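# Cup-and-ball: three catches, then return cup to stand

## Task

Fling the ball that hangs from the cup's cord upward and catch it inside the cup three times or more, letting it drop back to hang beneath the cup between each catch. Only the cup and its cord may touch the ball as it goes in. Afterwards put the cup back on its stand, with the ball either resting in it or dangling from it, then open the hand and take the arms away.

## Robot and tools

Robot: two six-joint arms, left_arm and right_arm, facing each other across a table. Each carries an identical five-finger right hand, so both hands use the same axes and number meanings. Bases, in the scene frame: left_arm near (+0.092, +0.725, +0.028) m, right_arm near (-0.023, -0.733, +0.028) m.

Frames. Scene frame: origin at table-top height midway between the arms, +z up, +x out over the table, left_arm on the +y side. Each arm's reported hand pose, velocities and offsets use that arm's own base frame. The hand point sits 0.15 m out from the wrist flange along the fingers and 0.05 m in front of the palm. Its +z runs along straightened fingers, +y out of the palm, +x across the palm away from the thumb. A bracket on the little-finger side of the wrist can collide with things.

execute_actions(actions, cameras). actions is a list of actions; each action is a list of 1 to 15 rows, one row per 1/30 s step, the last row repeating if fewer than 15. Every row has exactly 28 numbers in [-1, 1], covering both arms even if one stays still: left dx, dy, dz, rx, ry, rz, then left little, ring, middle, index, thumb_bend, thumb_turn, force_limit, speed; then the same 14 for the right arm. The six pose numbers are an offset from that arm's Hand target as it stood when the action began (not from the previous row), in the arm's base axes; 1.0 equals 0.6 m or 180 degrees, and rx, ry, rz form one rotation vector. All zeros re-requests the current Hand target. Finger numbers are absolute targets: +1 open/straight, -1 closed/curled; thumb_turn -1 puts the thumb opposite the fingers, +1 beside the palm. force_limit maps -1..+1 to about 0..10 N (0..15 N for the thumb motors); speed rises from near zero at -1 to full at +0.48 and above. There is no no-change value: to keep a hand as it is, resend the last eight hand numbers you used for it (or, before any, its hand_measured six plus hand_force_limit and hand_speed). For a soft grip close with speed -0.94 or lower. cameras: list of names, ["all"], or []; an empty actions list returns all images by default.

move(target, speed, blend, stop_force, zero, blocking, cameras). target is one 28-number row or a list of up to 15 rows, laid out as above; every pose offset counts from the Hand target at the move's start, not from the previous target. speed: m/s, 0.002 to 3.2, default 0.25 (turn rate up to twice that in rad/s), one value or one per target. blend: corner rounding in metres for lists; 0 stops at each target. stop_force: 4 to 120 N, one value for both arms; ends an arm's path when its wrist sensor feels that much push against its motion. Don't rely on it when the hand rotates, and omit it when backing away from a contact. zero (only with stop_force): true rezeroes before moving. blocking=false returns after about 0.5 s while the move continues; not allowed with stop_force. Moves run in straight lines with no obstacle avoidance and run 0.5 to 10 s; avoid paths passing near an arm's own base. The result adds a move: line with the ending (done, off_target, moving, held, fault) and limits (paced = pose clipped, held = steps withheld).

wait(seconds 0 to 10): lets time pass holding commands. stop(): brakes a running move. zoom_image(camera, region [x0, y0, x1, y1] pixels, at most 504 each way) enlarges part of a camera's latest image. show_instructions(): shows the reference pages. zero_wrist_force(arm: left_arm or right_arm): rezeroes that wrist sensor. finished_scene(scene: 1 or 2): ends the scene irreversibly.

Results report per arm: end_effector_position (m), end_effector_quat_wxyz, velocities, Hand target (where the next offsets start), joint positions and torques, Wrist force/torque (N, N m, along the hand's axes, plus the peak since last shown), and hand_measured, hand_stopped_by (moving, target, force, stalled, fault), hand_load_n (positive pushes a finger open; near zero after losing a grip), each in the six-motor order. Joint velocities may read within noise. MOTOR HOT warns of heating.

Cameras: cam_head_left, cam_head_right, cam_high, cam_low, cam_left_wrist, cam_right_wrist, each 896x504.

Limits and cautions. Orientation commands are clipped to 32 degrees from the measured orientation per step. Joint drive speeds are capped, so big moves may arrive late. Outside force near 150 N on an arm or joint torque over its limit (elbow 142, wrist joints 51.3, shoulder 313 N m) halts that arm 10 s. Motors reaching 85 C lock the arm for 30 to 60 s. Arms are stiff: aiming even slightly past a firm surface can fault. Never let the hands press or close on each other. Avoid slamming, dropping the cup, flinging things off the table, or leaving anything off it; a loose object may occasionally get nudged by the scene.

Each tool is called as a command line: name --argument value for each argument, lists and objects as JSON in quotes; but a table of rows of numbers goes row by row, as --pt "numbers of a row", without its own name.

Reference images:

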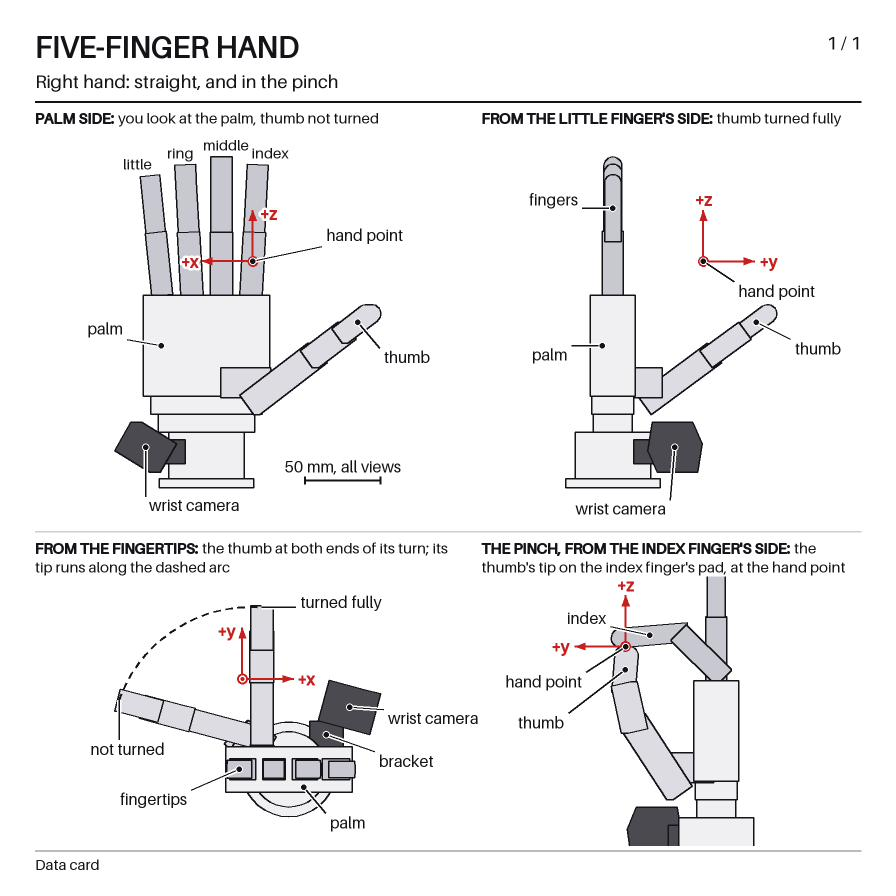

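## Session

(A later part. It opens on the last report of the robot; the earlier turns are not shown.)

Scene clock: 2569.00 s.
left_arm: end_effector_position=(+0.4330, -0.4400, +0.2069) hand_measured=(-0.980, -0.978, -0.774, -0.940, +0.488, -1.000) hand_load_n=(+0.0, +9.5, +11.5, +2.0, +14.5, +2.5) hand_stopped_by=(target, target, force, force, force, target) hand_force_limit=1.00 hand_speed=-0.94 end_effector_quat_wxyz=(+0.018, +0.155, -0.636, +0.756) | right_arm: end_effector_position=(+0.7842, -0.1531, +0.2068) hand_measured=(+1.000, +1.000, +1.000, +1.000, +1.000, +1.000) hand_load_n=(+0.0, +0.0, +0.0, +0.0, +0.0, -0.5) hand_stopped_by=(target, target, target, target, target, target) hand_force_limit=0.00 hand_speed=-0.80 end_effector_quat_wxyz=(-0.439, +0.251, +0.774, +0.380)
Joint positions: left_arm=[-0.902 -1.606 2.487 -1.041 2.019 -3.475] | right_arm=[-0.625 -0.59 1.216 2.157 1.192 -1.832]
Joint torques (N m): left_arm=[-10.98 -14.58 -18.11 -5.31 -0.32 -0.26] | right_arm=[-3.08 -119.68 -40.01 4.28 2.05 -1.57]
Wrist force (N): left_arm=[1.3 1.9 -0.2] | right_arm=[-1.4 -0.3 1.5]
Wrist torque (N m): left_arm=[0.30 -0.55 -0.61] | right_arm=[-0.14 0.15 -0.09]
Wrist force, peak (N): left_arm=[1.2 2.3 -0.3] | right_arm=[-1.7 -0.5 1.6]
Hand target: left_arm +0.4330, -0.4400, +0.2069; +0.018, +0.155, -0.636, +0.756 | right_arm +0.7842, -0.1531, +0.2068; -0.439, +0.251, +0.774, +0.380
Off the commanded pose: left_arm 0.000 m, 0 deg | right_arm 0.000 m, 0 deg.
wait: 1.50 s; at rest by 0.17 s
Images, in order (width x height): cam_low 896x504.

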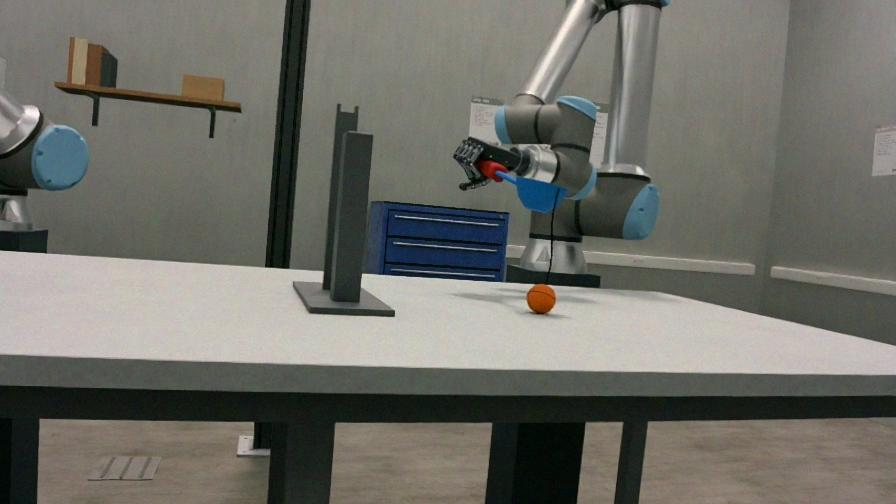

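move --pt "0 -0.0217 0.0083 0 0 0 -0.98 -0.98 -0.98 -0.98 -0.98 -1 1 -0.94 0 0 0 0 0 0 1 1 1 1 1 1 0 -0.8" --pt "0 -0.0217 0.035 0 0 0 -0.98 -0.98 -0.98 -0.98 -0.98 -1 1 -0.94 0 0 0 0 0 0 1 1 1 1 1 1 0 -0.8" --speed '[0.015, 0.005]'

wait --seconds 0.2 --cameras '["cam_low"]'

zoom_image --camera "cam_low" --region '[460, 160, 660, 330]'

wait --seconds 0.2 --cameras '["cam_low"]'

zoom_image --camera "cam_low" --region '[460, 160, 660, 330]'

wait --seconds 0.2 --cameras '["cam_low"]'

zoom_image --camera "cam_low" --region '[460, 160, 660, 330]'

Scene clock: 2592.73 s.
left_arm: end_effector_position=(+0.4330, -0.4530, +0.2279) hand_measured=(-0.980, -0.978, -0.774, -0.940, +0.488, -1.000) hand_load_n=(+0.0, +10.0, +11.5, +2.0, +15.0, +2.0) hand_stopped_by=(target, target, force, force, force, target) hand_force_limit=1.00 hand_speed=-0.94 end_effector_quat_wxyz=(+0.018, +0.155, -0.636, +0.756) | right_arm: end_effector_position=(+0.7842, -0.1531, +0.2068) hand_measured=(+1.000, +1.000, +1.000, +1.000, +1.000, +1.000) hand_load_n=(+0.0, +0.0, +0.0, +0.0, +0.0, +0.0) hand_stopped_by=(target, target, target, target, target, target) hand_force_limit=0.00 hand_speed=-0.80 end_effector_quat_wxyz=(-0.439, +0.251, +0.774, +0.380)
Joint positions: left_arm=[-0.924 -1.636 2.459 -0.981 1.997 -3.471] | right_arm=[-0.625 -0.59 1.216 2.157 1.192 -1.832]
Joint torques (N m): left_arm=[-17.45 -31.72 -45.25 -0.99 -2.61 4.11] | right_arm=[-3.41 -120.79 -39.45 4.36 2.14 -1.78]
Wrist force (N): left_arm=[1.1 2.2 -0.5] | right_arm=[-1.4 -0.5 1.6]
Wrist torque (N m): left_arm=[0.29 -0.56 -0.70] | right_arm=[-0.18 0.16 -0.10]
Wrist force, peak (N): left_arm=[1.5 2.6 -0.7] | right_arm=[-1.6 -0.5 1.8]
Hand target: left_arm +0.4330, -0.4530, +0.2279; +0.018, +0.155, -0.636, +0.756 | right_arm +0.7842, -0.1531, +0.2068; -0.439, +0.251, +0.774, +0.380
Off the commanded pose: left_arm 0.000 m, 0 deg | right_arm 0.000 m, 0 deg.
move: done

Scene clock: 2592.93 s.
left_arm: end_effector_position=(+0.4330, -0.4530, +0.2279) hand_measured=(-0.980, -0.978, -0.774, -0.940, +0.488, -1.000) hand_load_n=(+0.0, +10.0, +11.5, +2.5, +14.5, +2.5) hand_stopped_by=(target, target, force, force, force, target) hand_force_limit=1.00 hand_speed=-0.94 end_effector_quat_wxyz=(+0.018, +0.155, -0.636, +0.756) | right_arm: end_effector_position=(+0.7842, -0.1531, +0.2068) hand_measured=(+1.000, +1.000, +1.000, +1.000, +1.000, +1.000) hand_load_n=(+0.0, +0.0, +0.0, +0.0, +0.0, +0.0) hand_stopped_by=(target, target, target, target, target, target) hand_force_limit=0.00 hand_speed=-0.80 end_effector_quat_wxyz=(-0.439, +0.251, +0.774, +0.380)
Joint positions: left_arm=[-0.924 -1.636 2.459 -0.981 1.997 -3.471] | right_arm=[-0.625 -0.59 1.216 2.157 1.192 -1.832]
Joint torques (N m): left_arm=[-17.08 -32.41 -44.85 -1.34 -2.68 4.01] | right_arm=[-2.88 -120.32 -39.82 4.29 2.04 -1.67]
Wrist force (N): left_arm=[1.3 2.2 -0.5] | right_arm=[-1.5 -0.3 1.3]
Wrist torque (N m): left_arm=[0.28 -0.61 -0.68] | right_arm=[-0.13 0.18 -0.10]
Wrist force, peak (N): left_arm=[1.4 2.6 -0.6] | right_arm=[-1.6 -0.4 1.5]
Hand target: left_arm +0.4330, -0.4530, +0.2279; +0.018, +0.155, -0.636, +0.756 | right_arm +0.7842, -0.1531, +0.2068; -0.439, +0.251, +0.774, +0.380
Off the commanded pose: left_arm 0.000 m, 0 deg | right_arm 0.000 m, 0 deg.
wait: 0.20 s; at rest by 0.17 s
Images, in order (width x height): cam_low 896x504.

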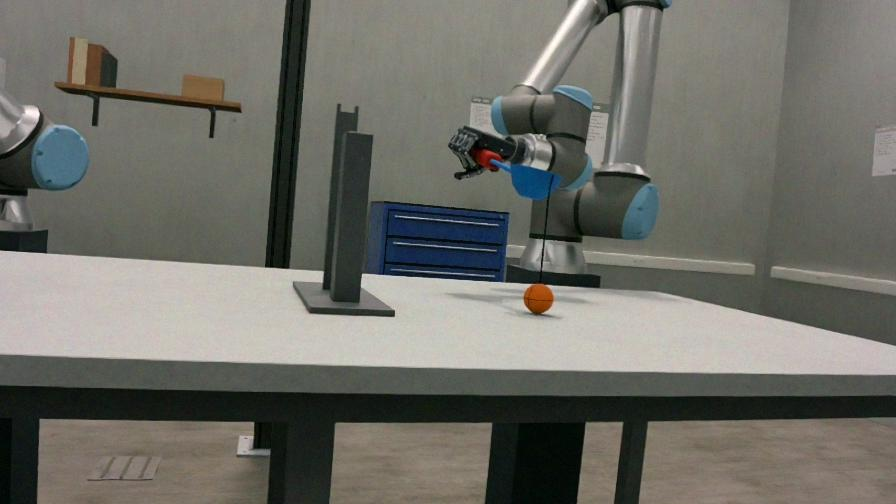

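Scaled by 2.520.

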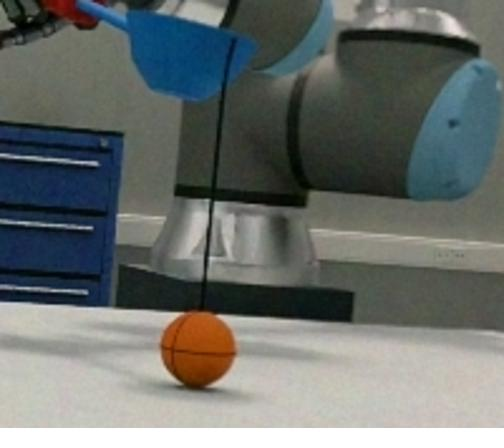

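Scene clock: 2593.13 s.
left_arm: end_effector_position=(+0.4330, -0.4530, +0.2279) hand_measured=(-0.980, -0.978, -0.774, -0.940, +0.488, -1.000) hand_load_n=(+0.0, +9.5, +11.5, +2.0, +14.5, +2.0) hand_stopped_by=(target, target, force, force, force, target) hand_force_limit=1.00 hand_speed=-0.94 end_effector_quat_wxyz=(+0.018, +0.155, -0.636, +0.756) | right_arm: end_effector_position=(+0.7842, -0.1531, +0.2068) hand_measured=(+1.000, +1.000, +1.000, +1.000, +1.000, +1.000) hand_load_n=(+0.0, +0.0, -0.5, +0.0, +0.0, +0.0) hand_stopped_by=(target, target, target, target, target, target) hand_force_limit=0.00 hand_speed=-0.80 end_effector_quat_wxyz=(-0.439, +0.251, +0.774, +0.380)
Joint positions: left_arm=[-0.924 -1.636 2.459 -0.981 1.997 -3.471] | right_arm=[-0.625 -0.59 1.216 2.157 1.192 -1.832]
Joint torques (N m): left_arm=[-17.04 -33.06 -45.16 -1.7 -2.7 3.98] | right_arm=[-4.06 -119.91 -39.98 4.2 2.05 -1.73]
Wrist force (N): left_arm=[1.5 2.4 -0.4] | right_arm=[-1.4 -0.4 1.6]
Wrist torque (N m): left_arm=[0.29 -0.64 -0.67] | right_arm=[-0.16 0.14 -0.09]
Wrist force, peak (N): left_arm=[1.2 2.6 -0.6] | right_arm=[-1.4 -0.4 1.6]
Hand target: left_arm +0.4330, -0.4530, +0.2279; +0.018, +0.155, -0.636, +0.756 | right_arm +0.7842, -0.1531, +0.2068; -0.439, +0.251, +0.774, +0.380
Off the commanded pose: left_arm 0.000 m, 0 deg | right_arm 0.000 m, 0 deg.
wait: 0.20 s; at rest by 0.17 s
Images, in order (width x height): cam_low 896x504.

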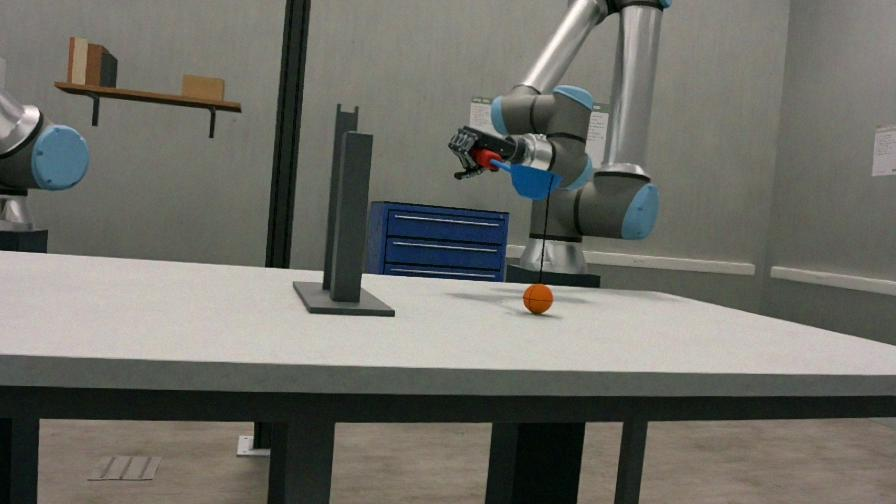

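Scaled by 2.520.

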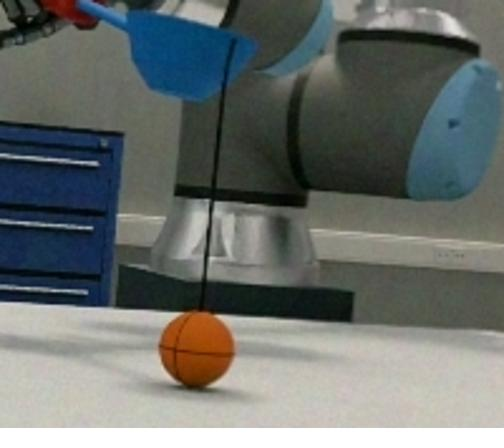

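Scene clock: 2593.33 s.
left_arm: end_effector_position=(+0.4330, -0.4530, +0.2279) hand_measured=(-0.980, -0.978, -0.774, -0.940, +0.488, -1.000) hand_load_n=(+0.0, +10.0, +11.5, +2.0, +14.5, +2.5) hand_stopped_by=(target, target, force, force, force, target) hand_force_limit=1.00 hand_speed=-0.94 end_effector_quat_wxyz=(+0.018, +0.155, -0.636, +0.756) | right_arm: end_effector_position=(+0.7842, -0.1531, +0.2068) hand_measured=(+1.000, +1.000, +1.000, +1.000, +1.000, +1.000) hand_load_n=(+0.0, +0.0, +0.0, +0.0, +0.0, +0.0) hand_stopped_by=(target, target, target, target, target, target) hand_force_limit=0.00 hand_speed=-0.80 end_effector_quat_wxyz=(-0.439, +0.251, +0.774, +0.380)
Joint positions: left_arm=[-0.924 -1.636 2.459 -0.981 1.997 -3.471] | right_arm=[-0.625 -0.59 1.216 2.157 1.192 -1.832]
Joint torques (N m): left_arm=[-16.37 -31.55 -43.49 -1.64 -2.78 4.24] | right_arm=[-3.8 -120.12 -39.88 4.36 2.21 -1.57]
Wrist force (N): left_arm=[1.4 2.4 -0.4] | right_arm=[-1.4 -0.3 1.6]
Wrist torque (N m): left_arm=[0.32 -0.61 -0.68] | right_arm=[-0.15 0.15 -0.10]
Wrist force, peak (N): left_arm=[1.5 2.4 -0.4] | right_arm=[-1.4 -0.3 1.6]
Hand target: left_arm +0.4330, -0.4530, +0.2279; +0.018, +0.155, -0.636, +0.756 | right_arm +0.7842, -0.1531, +0.2068; -0.439, +0.251, +0.774, +0.380
Off the commanded pose: left_arm 0.000 m, 0 deg | right_arm 0.000 m, 0 deg.
wait: 0.20 s; at rest by 0.17 s
Images, in order (width x height): cam_low 896x504.

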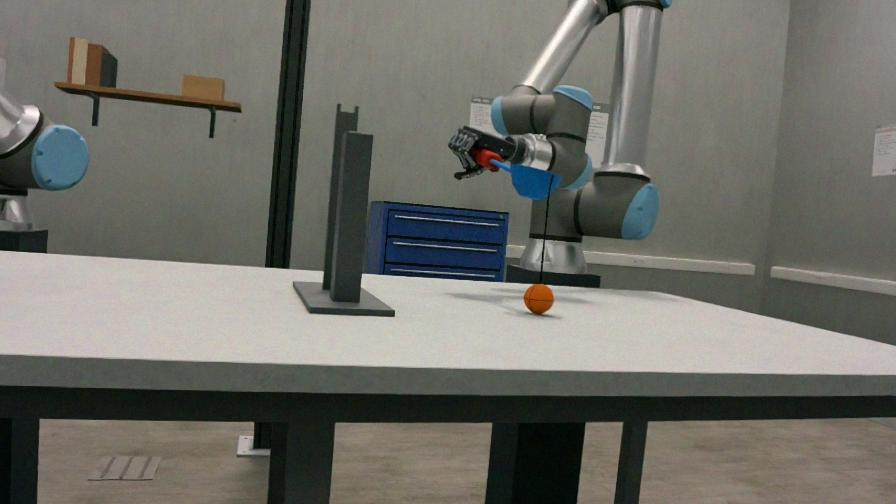

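Scaled by 2.520.

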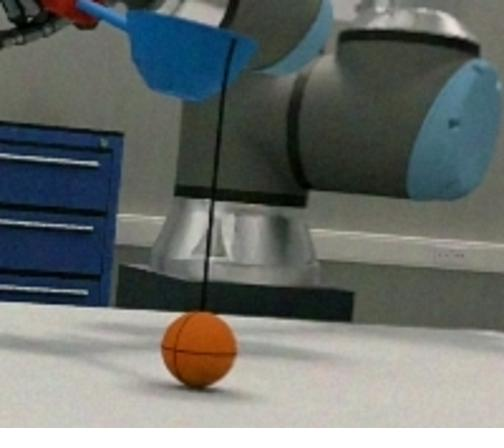

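move --target '[0,0,0.5368,0,0,0,-0.98,-0.98,-0.98,-0.98,-0.98,-1,1,-0.94,0,0,0,0,0,0,1,1,1,1,1,1,0,-0.8]' --speed 0.1

execute_actions --actions '[[[0,0,0,0,0,0,-0.98,-0.98,-0.98,-0.98,-0.98,-1,1,-0.94,0,0,0,0,0,0,1,1,1,1,1,1,0,-0.8],[0,0,0,0,0,0,-0.98,-0.98,-0.98,-0.98,-0.98,-1,1,-0.94,0,0,0,0,0,0,1,1,1,1,1,1,0,-0.8],[0,0,0,0,0,0,-0.98,-0.98,-0.98,-0.98,-0.98,-1,1,-0.94,0,0,0,0,0,0,1,1,1,1,1,1,0,-0.8],[0,0,0,0,0,0,-0.98,-0.98,-0.98,-0.98,-0.98,-1,1,-0.94,0,0,0,0,0,0,1,1,1,1,1,1,0,-0.8],[0,0,0,0,0,0,-0.98,-0.98,-0.98,-0.98,-0.98,-1,1,-0.94,0,0,0,0,0,0,1,1,1,1,1,1,0,-0.8],[0,0,0,0,0,0,-0.98,-0.98,-0.98,-0.98,-0.98,-1,1,-0.94,0,0,0,0,0,0,1,1,1,1,1,1,0,-0.8],[0,0.03731,0,0,0,0,-0.98,-0.98,-0.98,-0.98,-0.98,-1,1,-0.94,0,0,0,0,0,0,1,1,1,1,1,1,0,-0.8],[0,0.08527,0,0,0,0,-0.98,-0.98,-0.98,-0.98,-0.98,-1,1,-0.94,0,0,0,0,0,0,1,1,1,1,1,1,0,-0.8],[0,0.12068,0,0,0,0,-0.98,-0.98,-0.98,-0.98,-0.98,-1,1,-0.94,0,0,0,0,0,0,1,1,1,1,1,1,0,-0.8],[0,0.14567,0,0,0,0,-0.98,-0.98,-0.98,-0.98,-0.98,-1,1,-0.94,0,0,0,0,0,0,1,1,1,1,1,1,0,-0.8],[0,0.17068,0,0,0,0,-0.98,-0.98,-0.98,-0.98,-0.98,-1,1,-0.94,0,0,0,0,0,0,1,1,1,1,1,1,0,-0.8],[0,0.19567,0,0,0,0,-0.98,-0.98,-0.98,-0.98,-0.98,-1,1,-0.94,0,0,0,0,0,0,1,1,1,1,1,1,0,-0.8],[0,0.22068,0,0,0,0,-0.98,-0.98,-0.98,-0.98,-0.98,-1,1,-0.94,0,0,0,0,0,0,1,1,1,1,1,1,0,-0.8],[0,0.24569,0,0,0,0,-0.98,-0.98,-0.98,-0.98,-0.98,-1,1,-0.94,0,0,0,0,0,0,1,1,1,1,1,1,0,-0.8],[0,0.27068,0,0,0,0,-0.98,-0.98,-0.98,-0.98,-0.98,-1,1,-0.94,0,0,0,0,0,0,1,1,1,1,1,1,0,-0.8]],[[0,0.02499,0,0,0,0,-0.98,-0.98,-0.98,-0.98,-0.98,-1,1,-0.94,0,0,0,0,0,0,1,1,1,1,1,1,0,-0.8],[0,0.05,0,0,0,0,-0.98,-0.98,-0.98,-0.98,-0.98,-1,1,-0.94,0,0,0,0,0,0,1,1,1,1,1,1,0,-0.8],[0,0.07499,0,0,0,0,-0.98,-0.98,-0.98,-0.98,-0.98,-1,1,-0.94,0,0,0,0,0,0,1,1,1,1,1,1,0,-0.8],[0,0.0832,0,0,0,0,-0.98,-0.98,-0.98,-0.98,-0.98,-1,1,-0.94,0,0,0,0,0,0,1,1,1,1,1,1,0,-0.8],[0,0.06565,0,0,0,0,-0.98,-0.98,-0.98,-0.98,-0.98,-1,1,-0.94,0,0,0,0,0,0,1,1,1,1,1,1,0,-0.8],[0,0.03752,0,0,0,0,-0.98,-0.98,-0.98,-0.98,-0.98,-1,1,-0.94,0,0,0,0,0,0,1,1,1,1,1,1,0,-0.8],[0,-0.00125,0,0,0,0,-0.98,-0.98,-0.98,-0.98,-0.98,-1,1,-0.94,0,0,0,0,0,0,1,1,1,1,1,1,0,-0.8],[0,-0.05083,0,0,0,0,-0.98,-0.98,-0.98,-0.98,-0.98,-1,1,-0.94,0,0,0,0,0,0,1,1,1,1,1,1,0,-0.8],[0,-0.08204,0,0,0,0,-0.98,-0.98,-0.98,-0.98,-0.98,-1,1,-0.94,0,0,0,0,0,0,1,1,1,1,1,1,0,-0.8],[0,-0.10705,0,0,0,0,-0.98,-0.98,-0.98,-0.98,-0.98,-1,1,-0.94,0,0,0,0,0,0,1,1,1,1,1,1,0,-0.8],[0,-0.13204,0,0,0,0,-0.98,-0.98,-0.98,-0.98,-0.98,-1,1,-0.94,0,0,0,0,0,0,1,1,1,1,1,1,0,-0.8],[0,-0.15703,0,0,0,0,-0.98,-0.98,-0.98,-0.98,-0.98,-1,1,-0.94,0,0,0,0,0,0,1,1,1,1,1,1,0,-0.8],[0,-0.18204,0,0,0,0,-0.98,-0.98,-0.98,-0.98,-0.98,-1,1,-0.94,0,0,0,0,0,0,1,1,1,1,1,1,0,-0.8],[0,-0.20704,0,0,0,0,-0.98,-0.98,-0.98,-0.98,-0.98,-1,1,-0.94,0,0,0,0,0,0,1,1,1,1,1,1,0,-0.8],[0,-0.23203,0,0,0,0,-0.98,-0.98,-0.98,-0.98,-0.98,-1,1,-0.94,0,0,0,0,0,0,1,1,1,1,1,1,0,-0.8]],[[0,-0.02501,0,0,0,0,-0.98,-0.98,-0.98,-0.98,-0.98,-1,1,-0.94,0,0,0,0,0,0,1,1,1,1,1,1,0,-0.8],[0,-0.05,0,0,0,0,-0.98,-0.98,-0.98,-0.98,-0.98,-1,1,-0.94,0,0,0,0,0,0,1,1,1,1,1,1,0,-0.8],[0,-0.06661,0,0,0,0,-0.98,-0.98,-0.98,-0.98,-0.98,-1,1,-0.94,0,0,0,0,0,0,1,1,1,1,1,1,0,-0.8],[0,-0.05164,0,0,0,0,-0.98,-0.98,-0.98,-0.98,-0.98,-1,1,-0.94,0,0,0,0,0,0,1,1,1,1,1,1,0,-0.8],[0,-0.02593,0,0,0,0,-0.98,-0.98,-0.98,-0.98,-0.98,-1,1,-0.94,0,0,0,0,0,0,1,1,1,1,1,1,0,-0.8],[0,0.01035,0,0,0,0,-0.98,-0.98,-0.98,-0.98,-0.98,-1,1,-0.94,0,0,0,0,0,0,1,1,1,1,1,1,0,-0.8],[0,0.05729,0,0,0,0,-0.98,-0.98,-0.98,-0.98,-0.98,-1,1,-0.94,0,0,0,0,0,0,1,1,1,1,1,1,0,-0.8],[0,0.09533,0,0,0,0,-0.98,-0.98,-0.98,-0.98,-0.98,-1,1,-0.94,0,0,0,0,0,0,1,1,1,1,1,1,0,-0.8],[0,0.12032,0,0,0,0,-0.98,-0.98,-0.98,-0.98,-0.98,-1,1,-0.94,0,0,0,0,0,0,1,1,1,1,1,1,0,-0.8],[0,0.14533,0,0,0,0,-0.98,-0.98,-0.98,-0.98,-0.98,-1,1,-0.94,0,0,0,0,0,0,1,1,1,1,1,1,0,-0.8],[0,0.17032,0,0,0,0,-0.98,-0.98,-0.98,-0.98,-0.98,-1,1,-0.94,0,0,0,0,0,0,1,1,1,1,1,1,0,-0.8],[0,0.19532,0,0,0,0,-0.98,-0.98,-0.98,-0.98,-0.98,-1,1,-0.94,0,0,0,0,0,0,1,1,1,1,1,1,0,-0.8],[0,0.22033,0,0,0,0,-0.98,-0.98,-0.98,-0.98,-0.98,-1,1,-0.94,0,0,0,0,0,0,1,1,1,1,1,1,0,-0.8],[0,0.24532,0,0,0,0,-0.98,-0.98,-0.98,-0.98,-0.98,-1,1,-0.94,0,0,0,0,0,0,1,1,1,1,1,1,0,-0.8],[0,0.27031,0,0,0,0,-0.98,-0.98,-0.98,-0.98,-0.98,-1,1,-0.94,0,0,0,0,0,0,1,1,1,1,1,1,0,-0.8]],[[0,0.02501,0,0,0,0,-0.98,-0.98,-0.98,-0.98,-0.98,-1,1,-0.94,0,0,0,0,0,0,1,1,1,1,1,1,0,-0.8],[0,0.05001,0,0,0,0,-0.98,-0.98,-0.98,-0.98,-0.98,-1,1,-0.94,0,0,0,0,0,0,1,1,1,1,1,1,0,-0.8],[0,0.075,0,0,0,0,-0.98,-0.98,-0.98,-0.98,-0.98,-1,1,-0.94,0,0,0,0,0,0,1,1,1,1,1,1,0,-0.8],[0,0.08149,0,0,0,0,-0.98,-0.98,-0.98,-0.98,-0.98,-1,1,-0.94,0,0,0,0,0,0,1,1,1,1,1,1,0,-0.8],[0,0.06348,0,0,0,0,-0.98,-0.98,-0.98,-0.98,-0.98,-1,1,-0.94,0,0,0,0,0,0,1,1,1,1,1,1,0,-0.8],[0,0.03486,0,0,0,0,-0.98,-0.98,-0.98,-0.98,-0.98,-1,1,-0.94,0,0,0,0,0,0,1,1,1,1,1,1,0,-0.8],[0,-0.00441,0,0,0,0,-0.98,-0.98,-0.98,-0.98,-0.98,-1,1,-0.94,0,0,0,0,0,0,1,1,1,1,1,1,0,-0.8],[0,-0.05446,0,0,0,0,-0.98,-0.98,-0.98,-0.98,-0.98,-1,1,-0.94,0,0,0,0,0,0,1,1,1,1,1,1,0,-0.8],[0,-0.08431,0,0,0,0,-0.98,-0.98,-0.98,-0.98,-0.98,-1,1,-0.94,0,0,0,0,0,0,1,1,1,1,1,1,0,-0.8],[0,-0.1094,0,0,0,0,-0.98,-0.98,-0.98,-0.98,-0.98,-1,1,-0.94,0,0,0,0,0,0,1,1,1,1,1,1,0,-0.8],[0.01,-0.13431,0,0,0,0,-0.98,-0.98,-0.98,-0.98,-0.98,-1,1,-0.94,0,0,0,0,0,0,1,1,1,1,1,1,0,-0.8],[0.03,-0.1593,0,0,0,0,-0.98,-0.98,-0.98,-0.98,-0.98,-1,1,-0.94,0,0,0,0,0,0,1,1,1,1,1,1,0,-0.8],[0.055,-0.16181,0,0,0,0,-0.98,-0.98,-0.98,-0.98,-0.98,-1,1,-0.94,0,0,0,0,0,0,1,1,1,1,1,1,0,-0.8],[0.07,-0.14275,0,0,0,0,-0.98,-0.98,-0.98,-0.98,-0.98,-1,1,-0.94,0,0,0,0,0,0,1,1,1,1,1,1,0,-0.8],[0.056,-0.1227,0,0,0,0,-0.98,-0.98,-0.98,-0.98,-0.98,-1,1,-0.94,0,0,0,0,0,0,1,1,1,1,1,1,0,-0.8]]]' --cameras '["cam_low", "cam_high"]'

wait --seconds 0.03 --cameras '["cam_low", "cam_high"]'

wait --seconds 0.03 --cameras '["cam_low", "cam_high"]'

wait --seconds 0.03 --cameras '["cam_low", "cam_high"]'

wait --seconds 0.03 --cameras '["cam_low"]'

wait --seconds 0.06 --cameras '["cam_low"]'

Scene clock: 2665.17 s.
left_arm: end_effector_position=(+0.4330, -0.4530, +0.5499) hand_measured=(-0.980, -0.978, -0.774, -0.940, +0.488, -1.000) hand_load_n=(+0.0, +10.0, +11.5, +2.0, +14.5, +2.5) hand_stopped_by=(target, target, force, force, force, target) hand_force_limit=1.00 hand_speed=-0.94 end_effector_quat_wxyz=(+0.018, +0.155, -0.636, +0.756) | right_arm: end_effector_position=(+0.7842, -0.1531, +0.2068) hand_measured=(+1.000, +1.000, +1.000, +1.000, +1.000, +1.000) hand_load_n=(+0.0, +0.0, +0.0, +0.0, +0.0, +0.0) hand_stopped_by=(target, target, target, target, target, target) hand_force_limit=0.00 hand_speed=-0.80 end_effector_quat_wxyz=(-0.439, +0.251, +0.774, +0.380)
Joint positions: left_arm=[-0.924 -1.938 2.038 -0.259 1.997 -3.471] | right_arm=[-0.625 -0.59 1.216 2.157 1.192 -1.832]
Joint torques (N m): left_arm=[-16.3 -22.79 -58.79 -1.31 -2.68 4.18] | right_arm=[-3 -120.74 -39.93 4.4 2.01 -1.63]
Wrist force (N): left_arm=[1.1 2.0 0.5] | right_arm=[-1.6 -0.4 1.4]
Wrist torque (N m): left_arm=[0.18 -0.61 -0.73] | right_arm=[-0.15 0.18 -0.11]
Wrist force, peak (N): left_arm=[1.1 3.4 -0.7] | right_arm=[-1.5 -0.6 1.9]
Hand target: left_arm +0.4330, -0.4530, +0.5500; +0.018, +0.155, -0.636, +0.756 | right_arm +0.7842, -0.1531, +0.2068; -0.439, +0.251, +0.774, +0.380
Off the commanded pose: left_arm 0.000 m, 0 deg | right_arm 0.000 m, 0 deg.
move: done

Scene clock: 2667.63 s.
left_arm: end_effector_position=(+0.4655, -0.3403, +0.5493) hand_measured=(-0.980, -0.978, -0.774, -0.940, +0.488, -1.000) hand_load_n=(+0.0, +10.5, +11.5, +0.5, +14.0, +2.5) hand_stopped_by=(target, target, force, force, force, target) hand_force_limit=1.00 hand_speed=-0.94 end_effector_quat_wxyz=(+0.018, +0.155, -0.636, +0.756) | right_arm: end_effector_position=(+0.7842, -0.1531, +0.2068) hand_measured=(+1.000, +1.000, +1.000, +1.000, +1.000, +1.000) hand_load_n=(+0.0, +0.0, +0.5, +0.0, +0.5, +0.0) hand_stopped_by=(target, target, target, target, target, target) hand_force_limit=0.00 hand_speed=-0.80 end_effector_quat_wxyz=(-0.439, +0.251, +0.774, +0.380)
Joint positions: left_arm=[-0.64 -1.958 2.052 -0.285 2.276 -3.529] | right_arm=[-0.625 -0.59 1.216 2.157 1.192 -1.832]
Joint torques (N m): left_arm=[11.19 -5.03 -57.65 -4.84 2.3 -3.66] | right_arm=[-3.56 -119.99 -39.68 4.3 2.06 -1.73]
Wrist force (N): left_arm=[0.9 1.5 0.2] | right_arm=[-1.5 -0.5 1.4]
Wrist torque (N m): left_arm=[0.18 -0.59 -0.41] | right_arm=[-0.17 0.16 -0.10]
Wrist force, peak (N): left_arm=[-0.4 3.1 -10.2] | right_arm=[-1.8 -0.3 1.7]
Hand target: left_arm +0.4666, -0.3413, +0.5500; +0.018, +0.155, -0.636, +0.756 | right_arm +0.7842, -0.1531, +0.2068; -0.439, +0.251, +0.774, +0.380
Off the commanded pose: left_arm 0.002 m, 0 deg | right_arm 0.000 m, 0 deg.
Images, in order (width x height): cam_high 896x504, cam_low 896x504.

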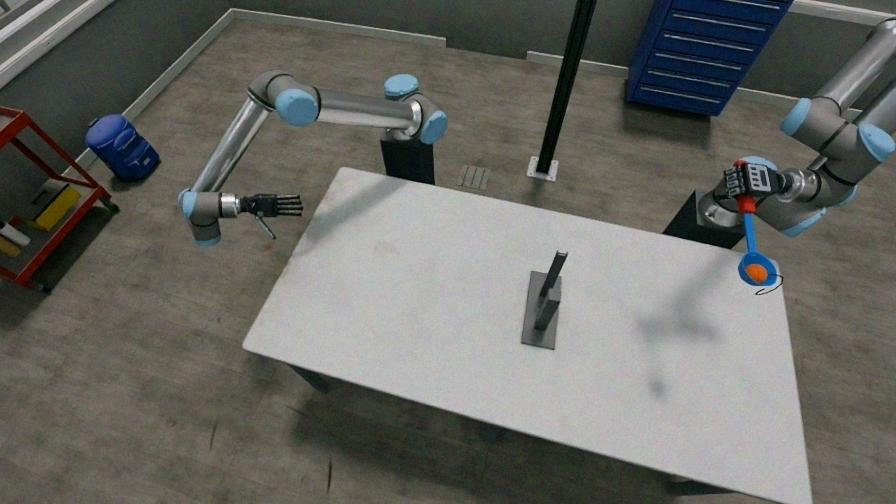

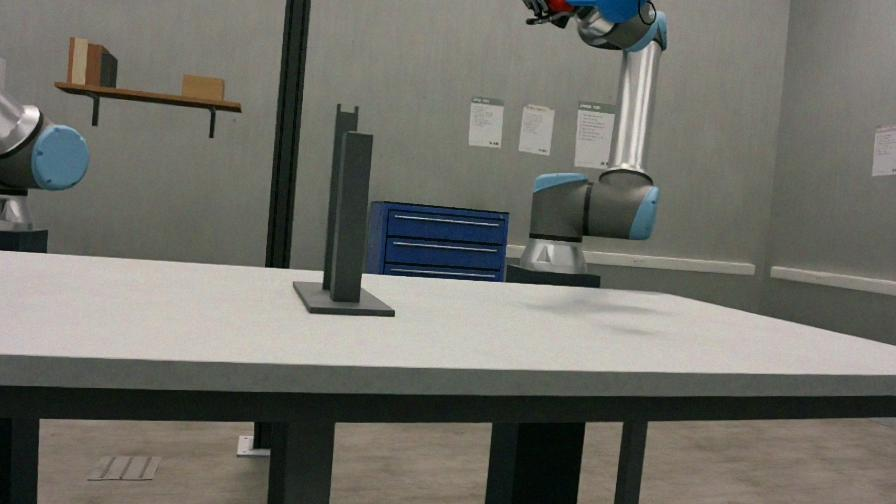

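Scene clock: 2667.67 s.
left_arm: end_effector_position=(+0.4656, -0.3403, +0.5493) hand_measured=(-0.980, -0.978, -0.774, -0.940, +0.488, -1.000) hand_load_n=(+0.0, +11.0, +11.5, +1.0, +15.0, +2.0) hand_stopped_by=(target, target, force, force, force, target) hand_force_limit=1.00 hand_speed=-0.94 end_effector_quat_wxyz=(+0.018, +0.155, -0.636, +0.756) | right_arm: end_effector_position=(+0.7842, -0.1531, +0.2068) hand_measured=(+1.000, +1.000, +1.000, +1.000, +1.000, +1.000) hand_load_n=(+0.0, +0.0, +0.0, +0.0, +0.0, +0.0) hand_stopped_by=(target, target, target, target, target, target) hand_force_limit=0.00 hand_speed=-0.80 end_effector_quat_wxyz=(-0.439, +0.251, +0.774, +0.380)
Joint positions: left_arm=[-0.64 -1.958 2.052 -0.285 2.276 -3.529] | right_arm=[-0.625 -0.59 1.216 2.157 1.192 -1.832]
Joint torques (N m): left_arm=[9.71 -0.12 -58.72 -5.35 2.35 -3.35] | right_arm=[-3.03 -119.89 -39.61 4.36 2.2 -1.59]
Wrist force (N): left_arm=[1.2 2.0 0.1] | right_arm=[-1.3 -0.4 1.5]
Wrist torque (N m): left_arm=[0.19 -0.62 -0.50] | right_arm=[-0.17 0.13 -0.09]
Wrist force, peak (N): left_arm=[1.2 2.0 0.1] | right_arm=[-1.3 -0.4 1.5]
Hand target: left_arm +0.4666, -0.3413, +0.5500; +0.018, +0.155, -0.636, +0.756 | right_arm +0.7842, -0.1531, +0.2068; -0.439, +0.251, +0.774, +0.380
Off the commanded pose: left_arm 0.002 m, 0 deg | right_arm 0.000 m, 0 deg.
wait: 0.03 s; no rest
Images, in order (width x height): cam_high 896x504, cam_low 896x504.

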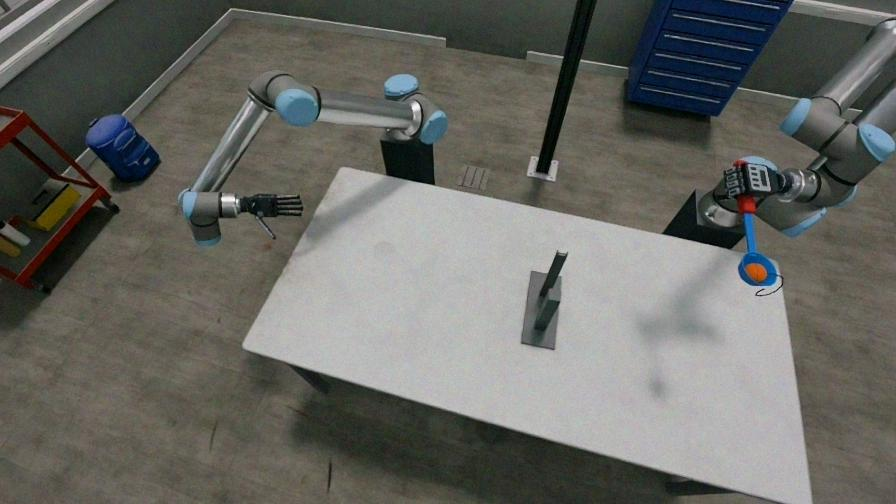

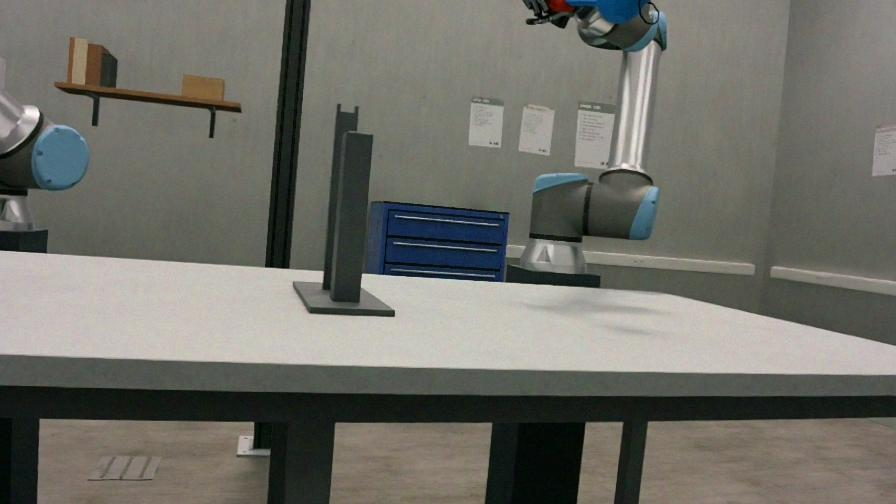

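Scene clock: 2667.70 s.
left_arm: end_effector_position=(+0.4656, -0.3403, +0.5493) hand_measured=(-0.980, -0.978, -0.774, -0.940, +0.488, -1.000) hand_load_n=(+0.0, +11.0, +11.5, +0.5, +14.5, +2.5) hand_stopped_by=(target, target, force, force, force, target) hand_force_limit=1.00 hand_speed=-0.94 end_effector_quat_wxyz=(+0.018, +0.155, -0.636, +0.756) | right_arm: end_effector_position=(+0.7842, -0.1531, +0.2068) hand_measured=(+1.000, +1.000, +1.000, +1.000, +1.000, +1.000) hand_load_n=(+0.0, +0.0, +0.0, +0.0, +0.0, +0.0) hand_stopped_by=(target, target, target, target, target, target) hand_force_limit=0.00 hand_speed=-0.80 end_effector_quat_wxyz=(-0.439, +0.251, +0.774, +0.380)
Joint positions: left_arm=[-0.64 -1.958 2.052 -0.285 2.276 -3.529] | right_arm=[-0.625 -0.59 1.216 2.157 1.192 -1.832]
Joint torques (N m): left_arm=[10.4 1.2 -56.81 -4.87 2.38 -3.32] | right_arm=[-3.63 -120.6 -39.57 4.23 2.23 -1.71]
Wrist force (N): left_arm=[1.1 1.2 0.5] | right_arm=[-1.5 -0.3 1.2]
Wrist torque (N m): left_arm=[0.15 -0.52 -0.38] | right_arm=[-0.13 0.18 -0.10]
Wrist force, peak (N): left_arm=[1.1 1.2 0.5] | right_arm=[-1.5 -0.3 1.2]
Hand target: left_arm +0.4666, -0.3413, +0.5500; +0.018, +0.155, -0.636, +0.756 | right_arm +0.7842, -0.1531, +0.2068; -0.439, +0.251, +0.774, +0.380
Off the commanded pose: left_arm 0.002 m, 0 deg | right_arm 0.000 m, 0 deg.
wait: 0.03 s; no rest
Images, in order (width x height): cam_high 896x504, cam_low 896x504.

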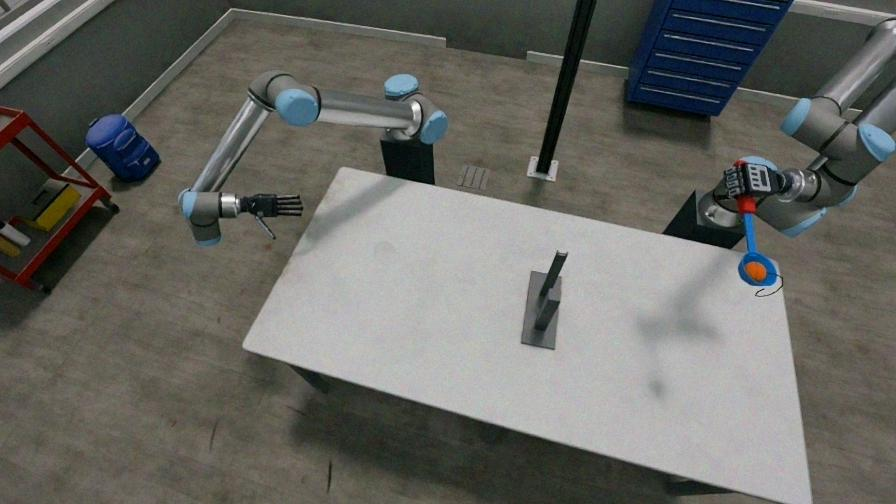

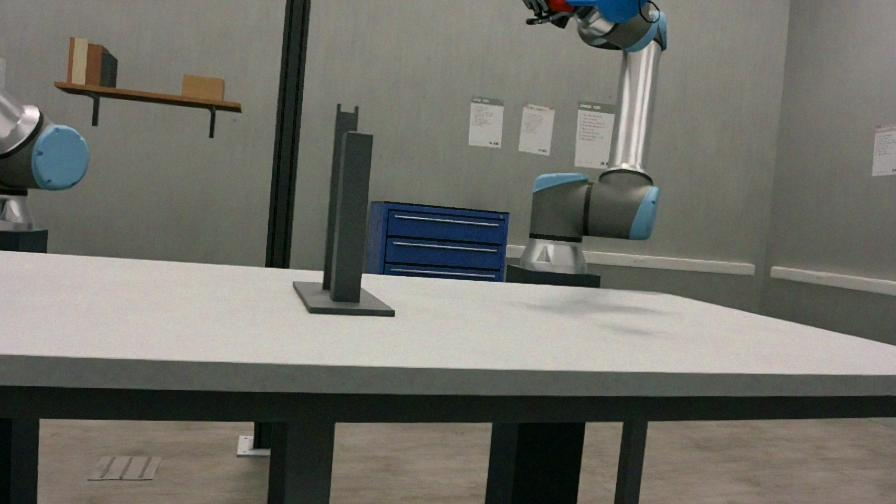

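Scene clock: 2667.73 s.
left_arm: end_effector_position=(+0.4656, -0.3403, +0.5493) hand_measured=(-0.980, -0.978, -0.774, -0.940, +0.488, -1.000) hand_load_n=(+0.0, +11.5, +11.5, +1.0, +15.0, +2.0) hand_stopped_by=(target, target, force, force, force, target) hand_force_limit=1.00 hand_speed=-0.94 end_effector_quat_wxyz=(+0.018, +0.155, -0.636, +0.756) | right_arm: end_effector_position=(+0.7842, -0.1531, +0.2068) hand_measured=(+1.000, +1.000, +1.000, +1.000, +1.000, +1.000) hand_load_n=(+0.0, +0.0, +0.0, +0.0, +0.0, +0.0) hand_stopped_by=(target, target, target, target, target, target) hand_force_limit=0.00 hand_speed=-0.80 end_effector_quat_wxyz=(-0.439, +0.251, +0.774, +0.380)
Joint positions: left_arm=[-0.64 -1.958 2.052 -0.285 2.276 -3.529] | right_arm=[-0.625 -0.59 1.216 2.157 1.192 -1.832]
Joint torques (N m): left_arm=[11.22 -2.78 -56.89 -5.02 2.33 -3.25] | right_arm=[-2.73 -120.34 -39.79 4.37 2.05 -1.69]
Wrist force (N): left_arm=[1.0 2.3 0.2] | right_arm=[-1.5 -0.3 1.3]
Wrist torque (N m): left_arm=[0.21 -0.60 -0.52] | right_arm=[-0.14 0.18 -0.10]
Wrist force, peak (N): left_arm=[1.0 2.3 0.2] | right_arm=[-1.5 -0.3 1.3]
Hand target: left_arm +0.4666, -0.3413, +0.5500; +0.018, +0.155, -0.636, +0.756 | right_arm +0.7842, -0.1531, +0.2068; -0.439, +0.251, +0.774, +0.380
Off the commanded pose: left_arm 0.002 m, 0 deg | right_arm 0.000 m, 0 deg.
wait: 0.03 s; no rest
Images, in order (width x height): cam_high 896x504, cam_low 896x504.

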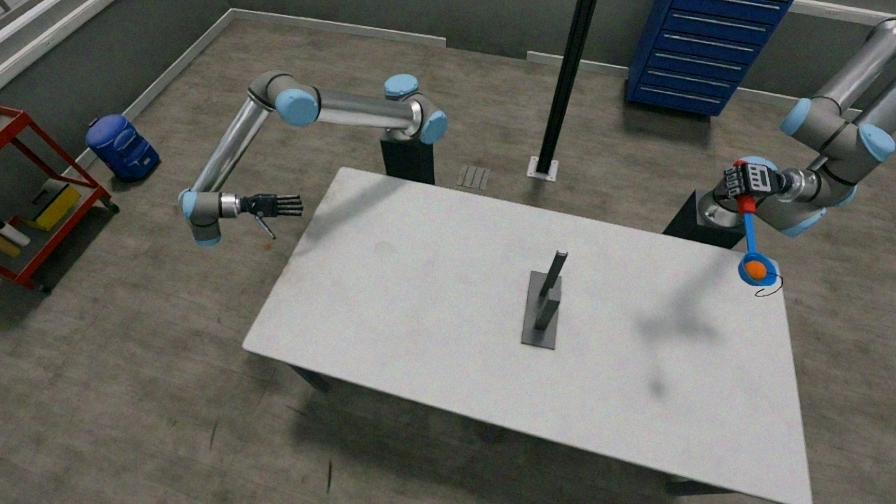

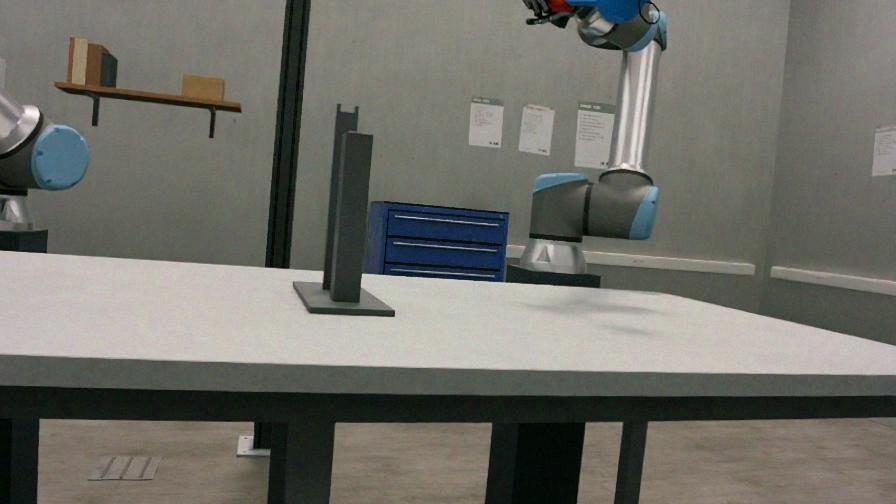

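Scene clock: 2667.77 s.
left_arm: end_effector_position=(+0.4656, -0.3402, +0.5492) hand_measured=(-0.980, -0.978, -0.774, -0.940, +0.488, -1.000) hand_load_n=(+0.0, +10.5, +11.5, +0.5, +14.5, +2.5) hand_stopped_by=(target, target, force, force, force, target) hand_force_limit=1.00 hand_speed=-0.94 end_effector_quat_wxyz=(+0.018, +0.155, -0.636, +0.756) | right_arm: end_effector_position=(+0.7842, -0.1531, +0.2068) hand_measured=(+1.000, +1.000, +1.000, +1.000, +1.000, +1.000) hand_load_n=(+0.0, +0.0, +0.0, +0.0, +0.0, +0.0) hand_stopped_by=(target, target, target, target, target, target) hand_force_limit=0.00 hand_speed=-0.80 end_effector_quat_wxyz=(-0.439, +0.251, +0.774, +0.380)
Joint positions: left_arm=[-0.64 -1.958 2.052 -0.285 2.276 -3.529] | right_arm=[-0.625 -0.59 1.216 2.157 1.192 -1.832]
Joint torques (N m): left_arm=[11.83 -0.56 -57.53 -4.84 2.47 -3.21] | right_arm=[-4.25 -121 -39.35 4.38 2.1 -1.75]
Wrist force (N): left_arm=[1.5 1.1 -0.1] | right_arm=[-1.4 -0.4 1.4]
Wrist torque (N m): left_arm=[0.17 -0.61 -0.34] | right_arm=[-0.15 0.15 -0.09]
Wrist force, peak (N): left_arm=[1.5 1.1 -0.1] | right_arm=[-1.4 -0.4 1.4]
Hand target: left_arm +0.4666, -0.3413, +0.5500; +0.018, +0.155, -0.636, +0.756 | right_arm +0.7842, -0.1531, +0.2068; -0.439, +0.251, +0.774, +0.380
Off the commanded pose: left_arm 0.002 m, 0 deg | right_arm 0.000 m, 0 deg.
wait: 0.03 s; no rest
Images, in order (width x height): cam_low 896x504.

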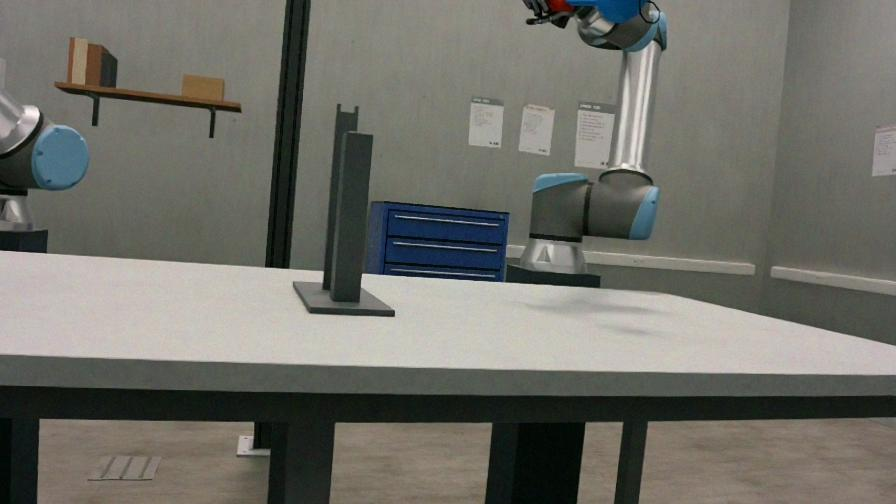

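Scene clock: 2667.83 s.
left_arm: end_effector_position=(+0.4656, -0.3402, +0.5492) hand_measured=(-0.980, -0.978, -0.774, -0.940, +0.488, -1.000) hand_load_n=(+0.0, +11.0, +11.5, +0.5, +14.5, +2.0) hand_stopped_by=(target, target, force, force, force, target) hand_force_limit=1.00 hand_speed=-0.94 end_effector_quat_wxyz=(+0.018, +0.155, -0.636, +0.756) | right_arm: end_effector_position=(+0.7842, -0.1531, +0.2068) hand_measured=(+1.000, +1.000, +1.000, +1.000, +1.000, +1.000) hand_load_n=(+0.0, +0.0, +0.0, +0.0, +0.0, +0.5) hand_stopped_by=(target, target, target, target, target, target) hand_force_limit=0.00 hand_speed=-0.80 end_effector_quat_wxyz=(-0.439, +0.251, +0.774, +0.380)
Joint positions: left_arm=[-0.64 -1.958 2.052 -0.285 2.276 -3.529] | right_arm=[-0.625 -0.59 1.216 2.157 1.192 -1.832]
Joint torques (N m): left_arm=[12.7 -2.91 -56.92 -5.14 2.51 -3.28] | right_arm=[-2.67 -119.78 -39.7 4.32 2.09 -1.8]
Wrist force (N): left_arm=[1.3 1.3 0.2] | right_arm=[-1.2 -0.7 1.5]
Wrist torque (N m): left_arm=[0.18 -0.59 -0.33] | right_arm=[-0.21 0.12 -0.10]
Wrist force, peak (N): left_arm=[1.2 2.4 0.0] | right_arm=[-1.2 -0.7 1.5]
Hand target: left_arm +0.4666, -0.3413, +0.5500; +0.018, +0.155, -0.636, +0.756 | right_arm +0.7842, -0.1531, +0.2068; -0.439, +0.251, +0.774, +0.380
Off the commanded pose: left_arm 0.002 m, 0 deg | right_arm 0.000 m, 0 deg.
wait: 0.07 s; no rest
Images, in order (width x height): cam_low 896x504.

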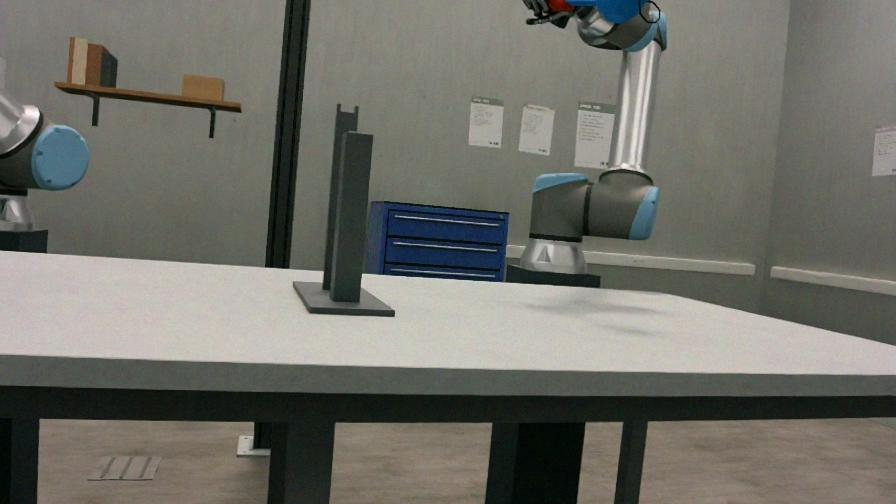

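wait --seconds 0.5 --cameras '["cam_high", "cam_head_left"]'

zoom_image --camera "cam_high" --region '[680, 220, 840, 320]'

Scene clock: 2673.13 s.
left_arm: end_effector_position=(+0.4656, -0.3402, +0.5492) hand_measured=(-0.980, -0.978, -0.774, -0.940, +0.488, -1.000) hand_load_n=(+0.0, +11.0, +11.5, +0.5, +14.5, +2.0) hand_stopped_by=(target, target, force, force, force, target) hand_force_limit=1.00 hand_speed=-0.94 end_effector_quat_wxyz=(+0.018, +0.155, -0.636, +0.756) | right_arm: end_effector_position=(+0.7842, -0.1531, +0.2068) hand_measured=(+1.000, +1.000, +1.000, +1.000, +1.000, +1.000) hand_load_n=(+0.0, +0.0, +0.0, +0.5, +0.0, +0.5) hand_stopped_by=(target, target, target, target, target, target) hand_force_limit=0.00 hand_speed=-0.80 end_effector_quat_wxyz=(-0.439, +0.251, +0.774, +0.380)
Joint positions: left_arm=[-0.64 -1.957 2.052 -0.285 2.276 -3.529] | right_arm=[-0.625 -0.59 1.216 2.157 1.192 -1.832]
Joint torques (N m): left_arm=[11.51 0.12 -58.14 -5.28 2.07 -3.21] | right_arm=[-2.43 -121.58 -39.87 4.3 2.1 -1.67]
Wrist force (N): left_arm=[1.1 1.8 0.2] | right_arm=[-1.6 -0.4 1.5]
Wrist torque (N m): left_arm=[0.22 -0.57 -0.43] | right_arm=[-0.16 0.19 -0.11]
Wrist force, peak (N): left_arm=[1.4 2.4 0.5] | right_arm=[-1.5 -0.5 1.9]
Hand target: left_arm +0.4666, -0.3413, +0.5500; +0.018, +0.155, -0.636, +0.756 | right_arm +0.7842, -0.1531, +0.2068; -0.439, +0.251, +0.774, +0.380
Off the commanded pose: left_arm 0.002 m, 0 deg | right_arm 0.000 m, 0 deg.
wait: 0.50 s; at rest from the start
Images, in order (width x height): cam_head_left 896x504, cam_high 896x504.

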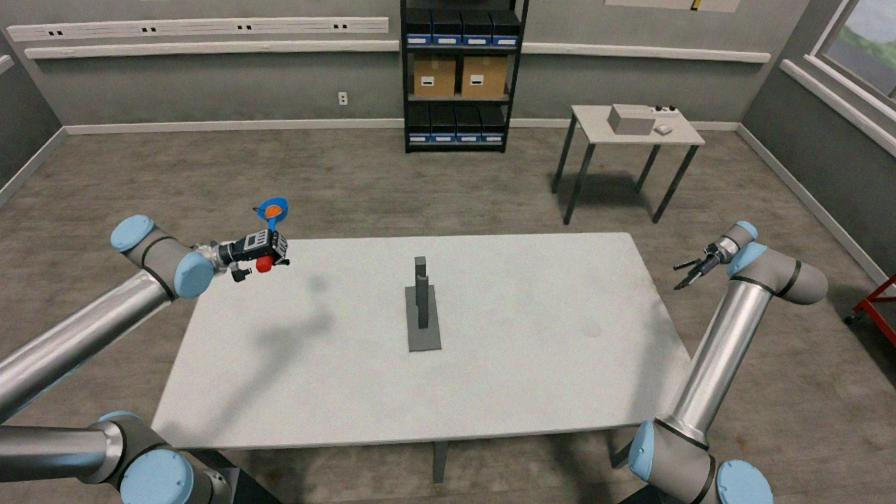

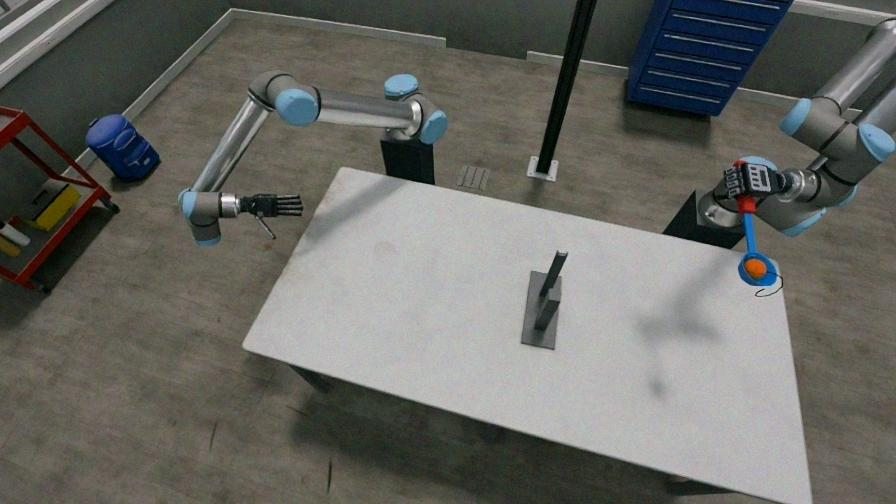

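Scaled by 3.150.

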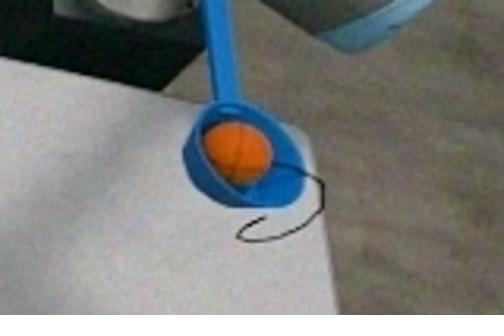

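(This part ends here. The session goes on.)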